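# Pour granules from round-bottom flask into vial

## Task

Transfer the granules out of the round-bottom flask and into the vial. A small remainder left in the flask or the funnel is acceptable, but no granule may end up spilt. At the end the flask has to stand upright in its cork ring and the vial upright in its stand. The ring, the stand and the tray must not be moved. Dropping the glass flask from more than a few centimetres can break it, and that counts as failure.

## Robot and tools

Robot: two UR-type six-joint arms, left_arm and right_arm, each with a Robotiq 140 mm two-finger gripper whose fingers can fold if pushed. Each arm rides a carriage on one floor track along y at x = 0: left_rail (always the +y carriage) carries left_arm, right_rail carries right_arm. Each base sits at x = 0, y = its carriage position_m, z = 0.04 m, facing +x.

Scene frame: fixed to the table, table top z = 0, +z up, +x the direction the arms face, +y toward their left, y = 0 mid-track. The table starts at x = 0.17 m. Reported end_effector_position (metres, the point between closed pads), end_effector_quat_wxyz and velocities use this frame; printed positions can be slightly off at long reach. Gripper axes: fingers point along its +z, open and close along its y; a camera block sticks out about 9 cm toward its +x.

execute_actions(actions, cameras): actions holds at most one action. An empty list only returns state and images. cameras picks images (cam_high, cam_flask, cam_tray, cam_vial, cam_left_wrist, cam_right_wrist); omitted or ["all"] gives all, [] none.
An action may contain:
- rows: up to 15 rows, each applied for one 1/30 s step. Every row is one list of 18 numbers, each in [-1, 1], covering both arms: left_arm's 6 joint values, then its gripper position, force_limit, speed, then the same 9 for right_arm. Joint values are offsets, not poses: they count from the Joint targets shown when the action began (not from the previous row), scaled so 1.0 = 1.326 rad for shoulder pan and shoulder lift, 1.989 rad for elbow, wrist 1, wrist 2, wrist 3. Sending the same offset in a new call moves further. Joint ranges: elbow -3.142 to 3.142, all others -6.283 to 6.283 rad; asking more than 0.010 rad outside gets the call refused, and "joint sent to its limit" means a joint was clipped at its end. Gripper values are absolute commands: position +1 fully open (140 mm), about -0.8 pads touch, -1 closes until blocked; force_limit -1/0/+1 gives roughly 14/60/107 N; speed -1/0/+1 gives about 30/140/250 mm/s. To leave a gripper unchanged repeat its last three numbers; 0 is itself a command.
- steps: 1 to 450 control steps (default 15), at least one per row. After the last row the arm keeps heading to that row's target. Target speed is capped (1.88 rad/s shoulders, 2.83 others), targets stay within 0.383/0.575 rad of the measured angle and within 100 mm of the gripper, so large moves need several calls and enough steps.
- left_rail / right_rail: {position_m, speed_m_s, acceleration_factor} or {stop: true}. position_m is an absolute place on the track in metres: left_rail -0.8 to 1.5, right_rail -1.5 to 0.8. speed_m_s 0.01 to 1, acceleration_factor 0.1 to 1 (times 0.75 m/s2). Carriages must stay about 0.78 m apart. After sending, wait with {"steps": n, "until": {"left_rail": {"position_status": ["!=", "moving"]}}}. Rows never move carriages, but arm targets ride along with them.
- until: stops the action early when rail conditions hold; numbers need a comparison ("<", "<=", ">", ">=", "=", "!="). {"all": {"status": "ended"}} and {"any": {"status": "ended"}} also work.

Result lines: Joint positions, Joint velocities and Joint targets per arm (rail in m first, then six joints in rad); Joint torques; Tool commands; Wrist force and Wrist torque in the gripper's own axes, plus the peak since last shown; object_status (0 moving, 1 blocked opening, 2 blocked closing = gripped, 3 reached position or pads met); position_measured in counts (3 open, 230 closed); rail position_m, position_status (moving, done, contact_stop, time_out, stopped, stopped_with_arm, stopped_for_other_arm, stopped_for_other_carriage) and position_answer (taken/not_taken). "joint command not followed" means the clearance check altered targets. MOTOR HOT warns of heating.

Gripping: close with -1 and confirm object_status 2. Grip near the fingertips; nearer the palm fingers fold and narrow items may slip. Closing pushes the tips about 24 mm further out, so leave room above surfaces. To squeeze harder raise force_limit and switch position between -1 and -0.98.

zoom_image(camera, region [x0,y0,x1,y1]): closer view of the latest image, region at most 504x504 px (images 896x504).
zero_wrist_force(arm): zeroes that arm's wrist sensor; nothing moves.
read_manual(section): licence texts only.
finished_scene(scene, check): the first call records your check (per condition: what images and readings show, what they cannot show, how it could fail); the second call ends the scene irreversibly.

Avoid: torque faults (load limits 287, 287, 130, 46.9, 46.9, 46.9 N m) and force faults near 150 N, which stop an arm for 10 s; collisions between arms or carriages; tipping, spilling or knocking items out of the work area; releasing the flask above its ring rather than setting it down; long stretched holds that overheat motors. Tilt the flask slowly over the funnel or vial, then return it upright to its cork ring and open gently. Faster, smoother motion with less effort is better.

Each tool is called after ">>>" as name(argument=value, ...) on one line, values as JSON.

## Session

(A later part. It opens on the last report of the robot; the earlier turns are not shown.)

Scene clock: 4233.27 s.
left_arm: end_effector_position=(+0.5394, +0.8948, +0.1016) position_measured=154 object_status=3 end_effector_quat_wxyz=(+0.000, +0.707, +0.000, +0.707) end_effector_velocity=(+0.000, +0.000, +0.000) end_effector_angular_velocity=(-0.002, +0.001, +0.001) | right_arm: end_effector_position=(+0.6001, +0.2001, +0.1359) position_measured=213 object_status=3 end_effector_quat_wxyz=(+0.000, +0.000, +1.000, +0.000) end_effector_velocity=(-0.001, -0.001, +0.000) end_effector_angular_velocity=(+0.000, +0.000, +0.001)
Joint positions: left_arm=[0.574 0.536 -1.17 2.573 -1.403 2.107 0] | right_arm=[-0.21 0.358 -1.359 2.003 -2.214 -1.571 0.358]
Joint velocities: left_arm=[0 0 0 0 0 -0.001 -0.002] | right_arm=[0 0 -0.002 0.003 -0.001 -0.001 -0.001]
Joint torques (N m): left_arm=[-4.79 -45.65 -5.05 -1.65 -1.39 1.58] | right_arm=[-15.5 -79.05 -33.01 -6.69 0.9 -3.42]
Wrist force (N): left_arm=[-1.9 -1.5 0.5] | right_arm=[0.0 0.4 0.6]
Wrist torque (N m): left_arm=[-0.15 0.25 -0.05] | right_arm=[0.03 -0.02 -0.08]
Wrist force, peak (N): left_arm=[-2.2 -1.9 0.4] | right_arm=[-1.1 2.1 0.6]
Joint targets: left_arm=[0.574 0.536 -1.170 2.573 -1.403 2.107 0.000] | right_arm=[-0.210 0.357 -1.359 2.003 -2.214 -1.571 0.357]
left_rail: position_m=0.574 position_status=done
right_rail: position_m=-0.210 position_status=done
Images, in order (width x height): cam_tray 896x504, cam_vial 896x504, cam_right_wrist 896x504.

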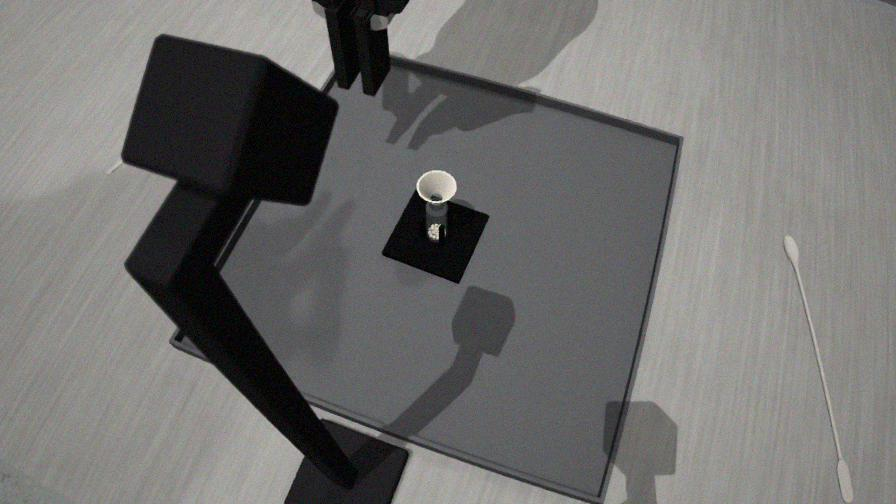

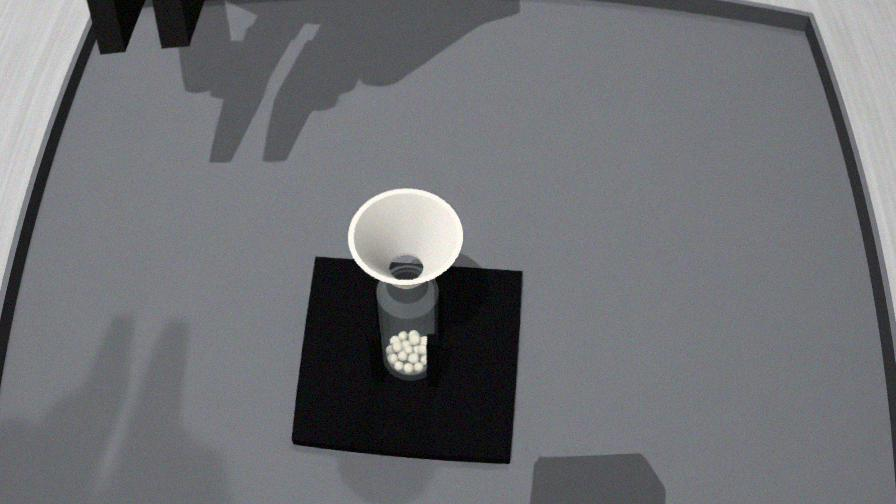

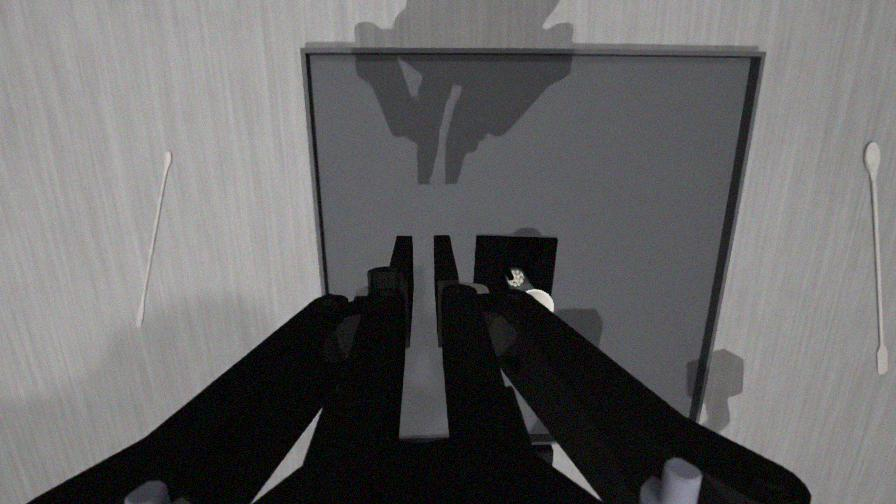

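>>> execute_actions(actions=[], cameras=["cam_flask", "cam_left_wrist"])

>>> zoom_image(camera="cam_flask", region=[240, 180, 600, 460])

Scene clock: 4477.00 s.
left_arm: end_effector_position=(+0.5394, +0.8948, +0.1016) position_measured=154 object_status=3 end_effector_quat_wxyz=(+0.000, +0.707, +0.000, +0.707) end_effector_velocity=(-0.001, +0.000, +0.000) end_effector_angular_velocity=(-0.001, +0.001, +0.001) | right_arm: end_effector_position=(+0.6000, +0.2000, +0.1359) position_measured=213 object_status=3 end_effector_quat_wxyz=(+0.000, +0.000, +1.000, +0.000) end_effector_velocity=(+0.000, +0.001, +0.000) end_effector_angular_velocity=(+0.000, +0.000, +0.001)
Joint positions: left_arm=[0.574 0.536 -1.17 2.573 -1.403 2.107 0] | right_arm=[-0.21 0.357 -1.359 2.003 -2.214 -1.571 0.357]
Joint velocities: left_arm=[0 0.001 0 0.001 0 0 0] | right_arm=[0 0.001 0 0 0 0 0]
Joint torques (N m): left_arm=[-5.36 -44.56 -4.43 -1.52 -1.57 1.56] | right_arm=[-15.2 -78.6 -40.24 -5.18 0.73 -3.59]
Wrist force (N): left_arm=[-1.6 -1.6 0.3] | right_arm=[0.0 0.1 0.9]
Wrist torque (N m): left_arm=[-0.18 0.20 -0.04] | right_arm=[-0.01 -0.03 -0.08]
Wrist force, peak (N): left_arm=[-2.3 -1.5 0.4] | right_arm=[-0.3 0.1 1.2]
Joint targets: left_arm=[0.574 0.536 -1.170 2.573 -1.403 2.107 0.000] | right_arm=[-0.210 0.357 -1.359 2.003 -2.214 -1.571 0.357]
Tool commands: left_gripper/position=-0.2 left_gripper/force_limit=-0.3 left_gripper/speed=-1.0 right_gripper/position=-0.67 right_gripper/force_limit=-1.0 right_gripper/speed=-1.0
left_rail: position_m=0.574 position_status=done
right_rail: position_m=-0.210 position_status=done
Images, in order (width x height): cam_flask 896x504, cam_left_wrist 896x504.

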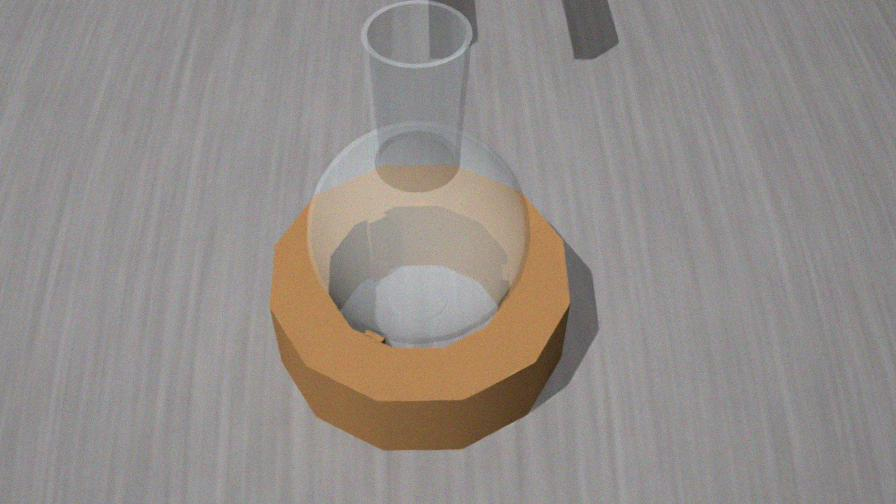

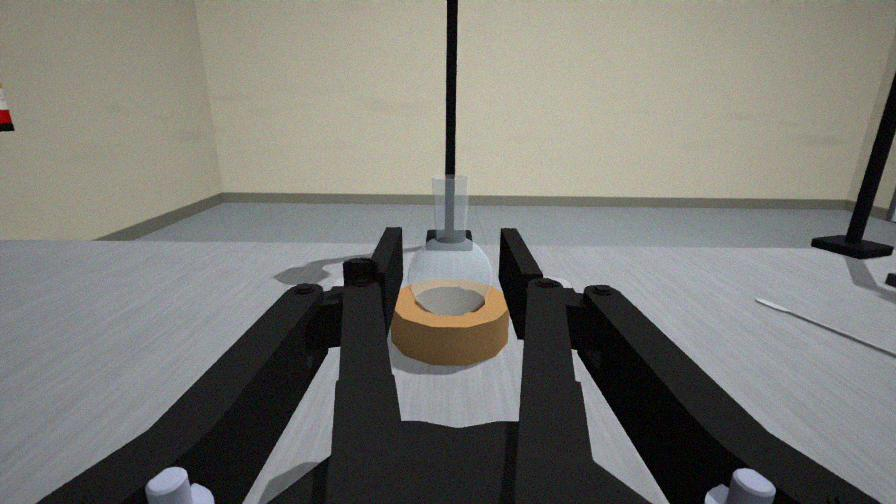

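Scaled by 1.400 from the camera's 896x504 image, which has a finer 1280x720 frame.

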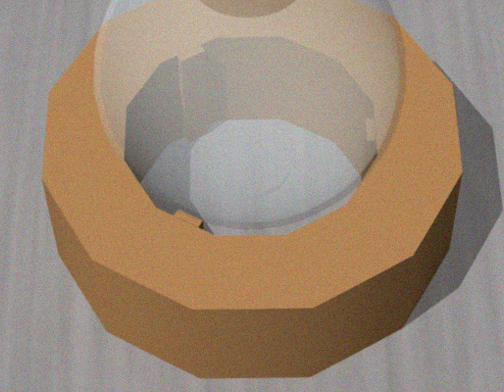

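>>> execute_actions(actions=[], cameras=["cam_tray", "cam_vial", "cam_right_wrist"])

>>> zoom_image(camera="cam_tray", region=[310, 0, 430, 110])

>>> zoom_image(camera="cam_right_wrist", region=[360, 220, 500, 420])

>>> zoom_image(camera="cam_vial", region=[375, 315, 445, 385])

Scene clock: 4484.73 s.
left_arm: end_effector_position=(+0.5394, +0.8948, +0.1016) position_measured=154 object_status=3 end_effector_quat_wxyz=(+0.000, +0.707, +0.000, +0.707) end_effector_velocity=(+0.000, +0.000, +0.000) end_effector_angular_velocity=(+0.000, +0.000, +0.000) | right_arm: end_effector_position=(+0.6000, +0.2000, +0.1359) position_measured=213 object_status=3 end_effector_quat_wxyz=(+0.000, +0.000, +1.000, +0.000) end_effector_velocity=(-0.001, +0.000, -0.002) end_effector_angular_velocity=(+0.000, +0.003, +0.000)
Joint positions: left_arm=[0.574 0.536 -1.17 2.573 -1.403 2.107 0] | right_arm=[-0.21 0.357 -1.359 2.003 -2.214 -1.571 0.357]
Joint velocities: left_arm=[0 0 0 0 0 0 0] | right_arm=[0 0 0.002 0.001 0 0.001 0]
Joint torques (N m): left_arm=[-5.48 -45.02 -3.52 -1.65 -1.6 1.6] | right_arm=[-14.97 -76.99 -42.79 -4.27 0.65 -2.81]
Wrist force (N): left_arm=[-1.2 -1.3 0.2] | right_arm=[0.0 0.4 0.8]
Wrist torque (N m): left_arm=[-0.11 0.10 -0.05] | right_arm=[0.04 -0.02 -0.08]
Wrist force, peak (N): left_arm=[-1.8 -1.8 0.3] | right_arm=[-0.3 0.1 1.2]
Joint targets: left_arm=[0.574 0.536 -1.170 2.573 -1.403 2.107 0.000] | right_arm=[-0.210 0.357 -1.359 2.003 -2.214 -1.571 0.357]
Tool commands: left_gripper/position=-0.2 left_gripper/force_limit=-0.3 left_gripper/speed=-1.0 right_gripper/position=-0.67 right_gripper/force_limit=-1.0 right_gripper/speed=-1.0
left_rail: position_m=0.574 position_status=done
right_rail: position_m=-0.210 position_status=done
Images, in order (width x height): cam_tray 896x504, cam_vial 896x504, cam_right_wrist 896x504.

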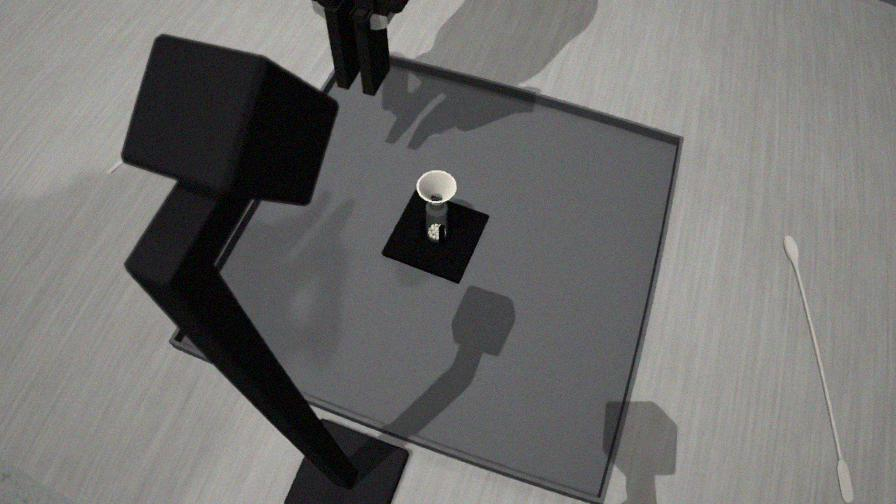

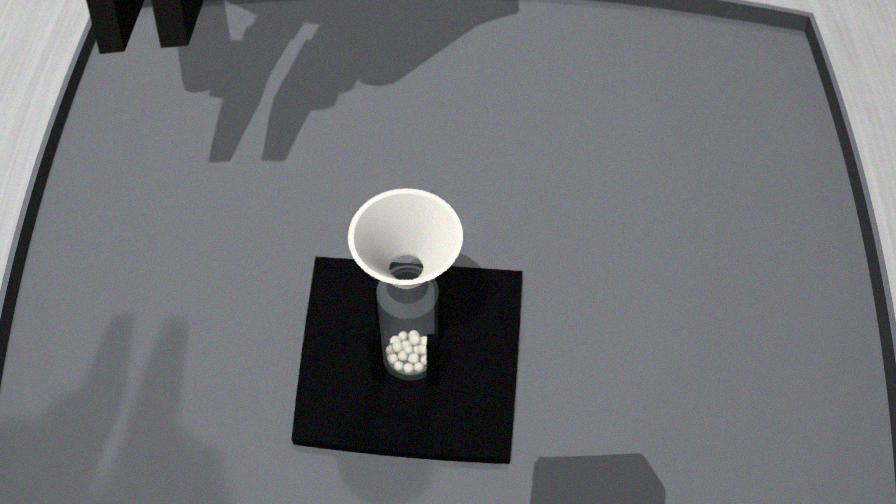

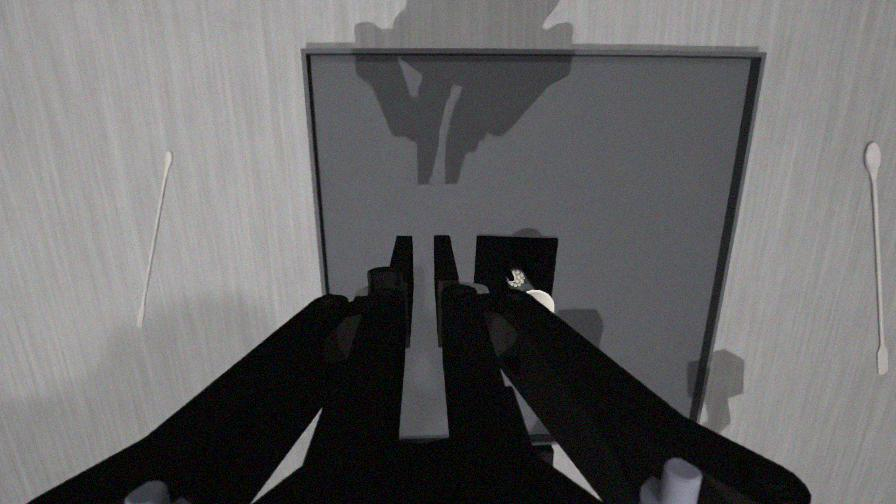

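Scaled by 4.200 from the camera's 896x504 image, which has a finer 1280x720 frame.

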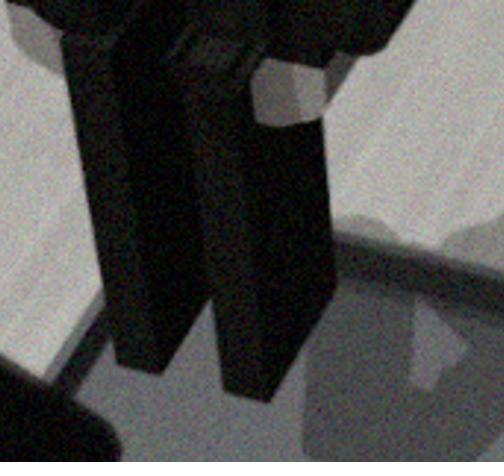

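Scaled by 2.520 from the camera's 896x504 image, which has a finer 1280x720 frame.

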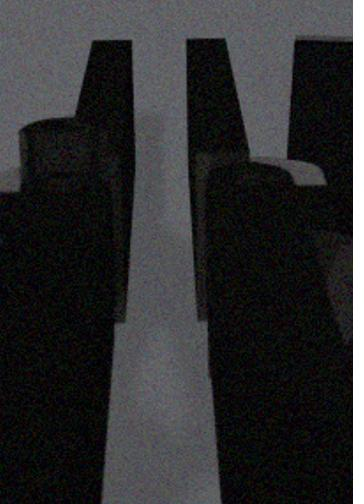

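Scaled by 7.200 from the camera's 896x504 image, which has a finer 1280x720 frame.

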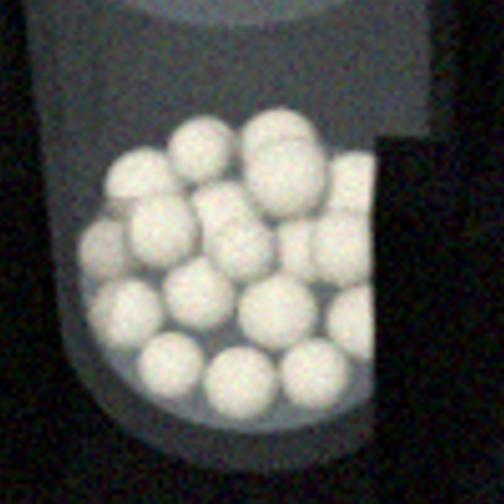

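>>> zoom_image(camera="cam_tray", region=[440, 60, 700, 290])

>>> zoom_image(camera="cam_tray", region=[340, 270, 640, 504])

>>> zoom_image(camera="cam_tray", region=[160, 170, 420, 430])

>>> zoom_image(camera="cam_tray", region=[310, 30, 470, 200])

Scaled by 1.938 from the camera's 896x504 image, which has a finer 1280x720 frame.

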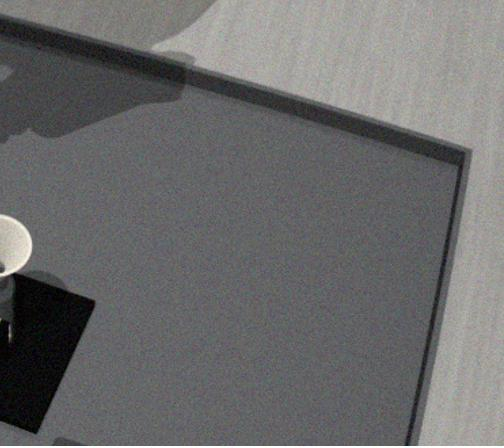

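Scaled by 1.680 from the camera's 896x504 image, which has a finer 1280x720 frame.

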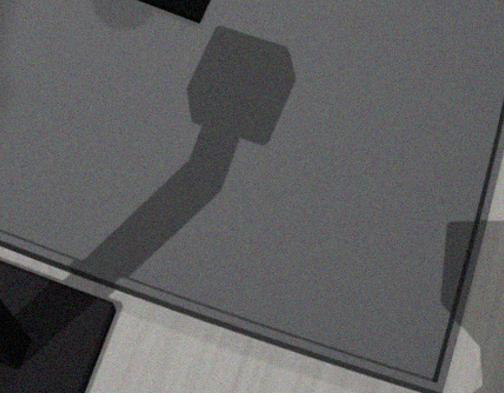

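Scaled by 1.938 from the camera's 896x504 image, which has a finer 1280x720 frame.

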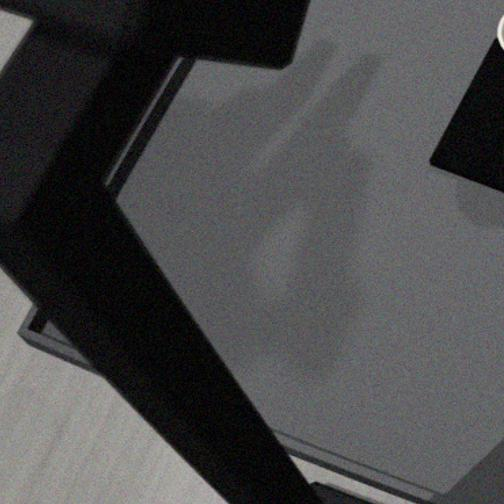

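Scaled by 2.965 from the camera's 896x504 image, which has a finer 1280x720 frame.

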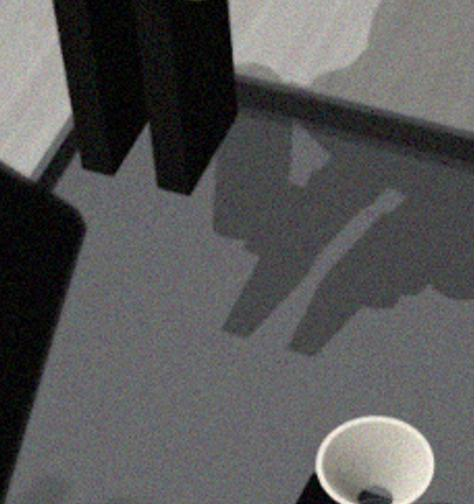

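>>> finished_scene(scene=2, check="Granules in vial: cam_vial and the right wrist view show the full pile in the vial. 18 are directly visible from +X, more are hidden behind the stand's post and under the top layer, and the wrist view shows at least one that cam_vial hides. The last granule (A) was carried inside the closed pads and released over the funnel centre. The funnel cone and throat are empty in cam_vial, cam_tray and wrist views, and the gap between the opened fingers is empty. Not directly provable: the exact number in the vial, since some are hidden. Nothing spilt: zooms of the whole tray floor and of the table in cam_tray, cam_vial and the wrist view show no white granule. Small tray parts near the -Y wall are hidden behind the camera pole. The condition could be missed if a granule lay there, or was pale on the pale table outside the views. Flask: cam_flask and left wrist show it upright in the cork ring, bulb empty, glass intact, left gripper open and about 9 cm away. Vial: upright in its stand with the funnel seated. Ring and tray look unmoved. The stand has crept by about 1 cm from its starting place (small pushes), still at its place on the tray; this could only matter with a very tight tolerance. Both arms are at rest and hold nothing.")

This call ended nothing. Check each condition that your pictures could not show: look closer or test it, and mend what is not met. Then call finished_scene again.

>>> execute_actions(actions=[], cameras=["cam_high", "cam_right_wrist", "cam_tray", "cam_vial"])

>>> zoom_image(camera="cam_high", region=[440, 280, 590, 425])

>>> zoom_image(camera="cam_high", region=[450, 360, 510, 420])

>>> zoom_image(camera="cam_right_wrist", region=[300, 200, 420, 320])

Scene clock: 4558.63 s.
left_arm: end_effector_position=(+0.5394, +0.8948, +0.1016) position_measured=154 object_status=3 end_effector_quat_wxyz=(+0.000, +0.707, +0.000, +0.707) end_effector_velocity=(+0.000, +0.000, +0.000) end_effector_angular_velocity=(+0.001, +0.000, +0.000) | right_arm: end_effector_position=(+0.6000, +0.2000, +0.1359) position_measured=213 object_status=3 end_effector_quat_wxyz=(+0.000, +0.000, +1.000, +0.000) end_effector_velocity=(+0.000, +0.001, +0.000) end_effector_angular_velocity=(+0.000, +0.000, +0.002)
Joint positions: left_arm=[0.574 0.536 -1.17 2.573 -1.403 2.107 0] | right_arm=[-0.21 0.357 -1.359 2.003 -2.214 -1.571 0.357]
Joint velocities: left_arm=[0 -0.001 0 0 0 0 0.001] | right_arm=[0 0.001 0.001 -0.001 0 0 -0.001]
Joint torques (N m): left_arm=[-6.5 -45.44 -4.31 -1.6 -1.71 1.4] | right_arm=[-11.91 -75.67 -44.51 -3.44 1.15 -3.1]
Wrist force (N): left_arm=[-1.5 -1.6 0.0] | right_arm=[-0.1 0.2 0.4]
Wrist torque (N m): left_arm=[-0.16 0.17 -0.04] | right_arm=[0.00 -0.01 -0.08]
Wrist force, peak (N): left_arm=[-1.9 -1.9 0.1] | right_arm=[-0.4 0.6 0.9]
Joint targets: left_arm=[0.574 0.536 -1.170 2.573 -1.403 2.107 0.000] | right_arm=[-0.210 0.357 -1.359 2.003 -2.214 -1.571 0.357]
Tool commands: left_gripper/position=-0.2 left_gripper/force_limit=-0.3 left_gripper/speed=-1.0 right_gripper/position=-0.67 right_gripper/force_limit=-1.0 right_gripper/speed=-1.0
left_rail: position_m=0.574 position_status=done
right_rail: position_m=-0.210 position_status=done
Images, in order (width x height): cam_high 896x504, cam_tray 896x504, cam_vial 896x504, cam_right_wrist 896x504.

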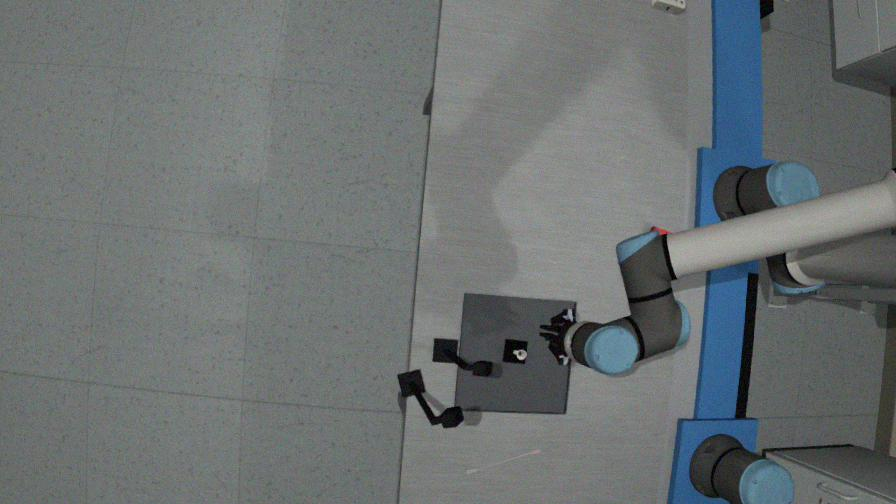

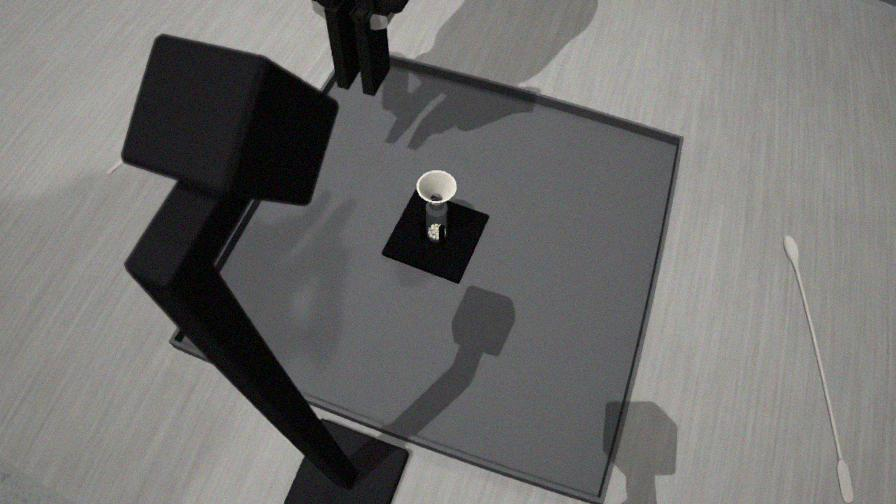

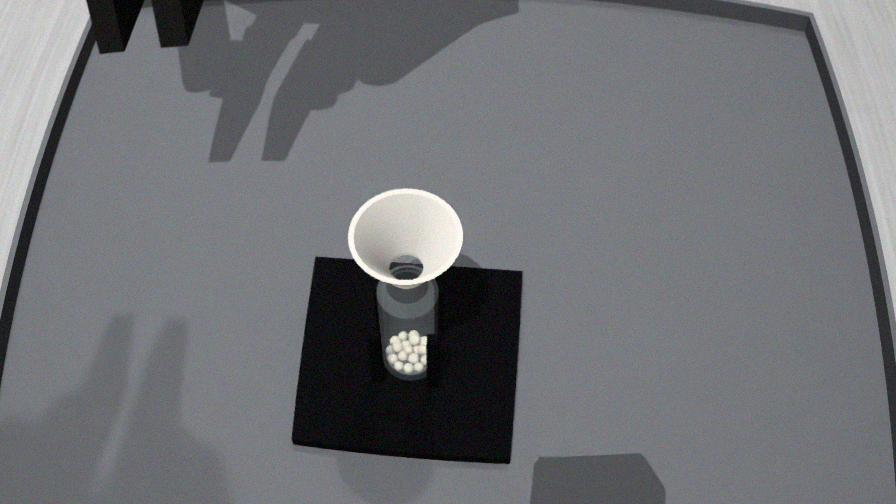

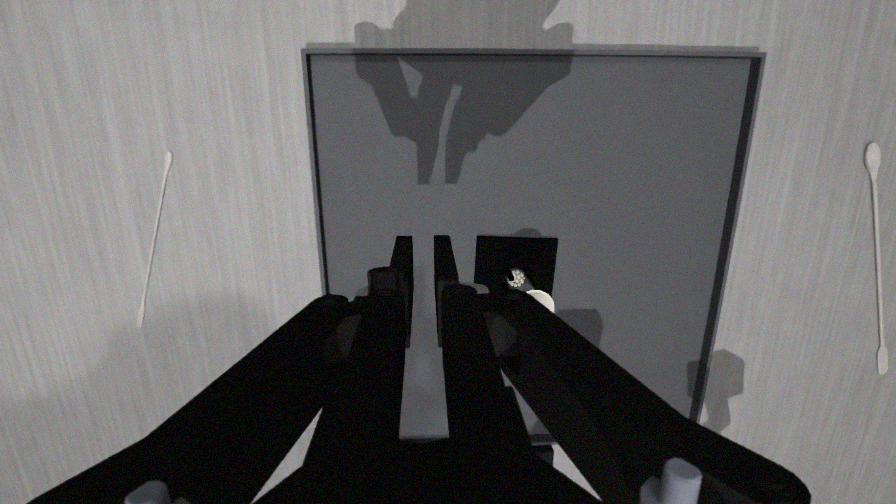

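Scaled by 3.360 from the camera's 896x504 image, which has a finer 1280x720 frame.

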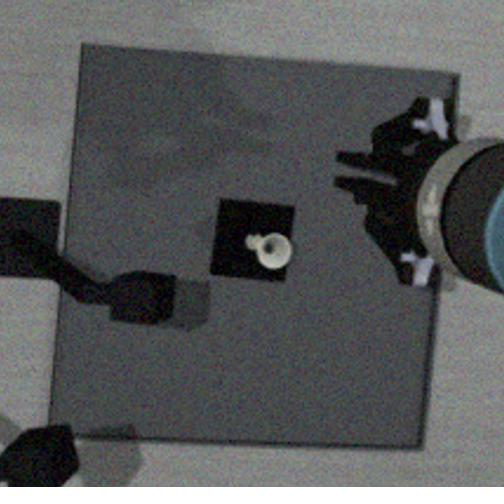

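Scaled by 8.400 from the camera's 896x504 image, which has a finer 1280x720 frame.

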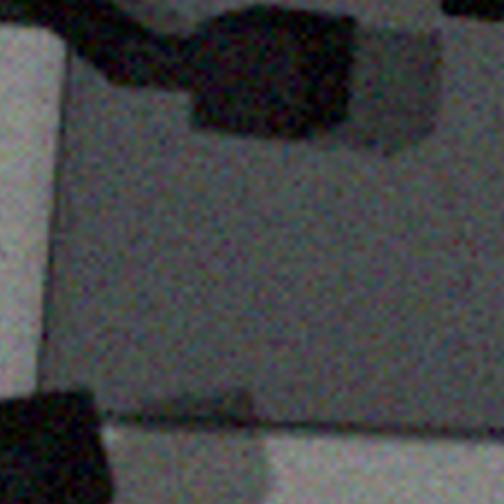

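Scaled by 4.200 from the camera's 896x504 image, which has a finer 1280x720 frame.

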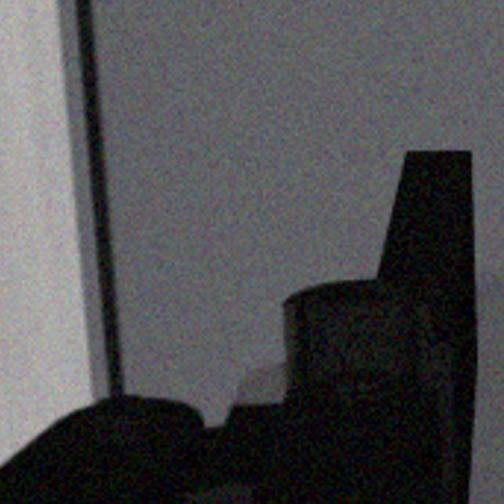

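>>> finished_scene(scene=2, check="Looked again with fresh images. Tray: cam_high zoom of the strip near the -Y wall that the camera pole hides in cam_tray shows a uniform dark floor with no white dot; the rest of the tray floor is clear in cam_tray, cam_vial and the wrist view. Table around the tray and around the flask: no granule visible. Funnel cone and throat empty, opened right fingers empty, so the last granule went into the vial; the pile in the vial is complete as far as the post and upper layer allow it to be seen. Vial upright in its stand with the funnel seated, unchanged since the release. Flask upright in the cork ring, bulb empty, left gripper open and clear of it. Ring and tray in place; stand about 1 cm from its starting place, upright and stable. Both arms and rails at rest, nothing held.")

The scene is finished: the task was done.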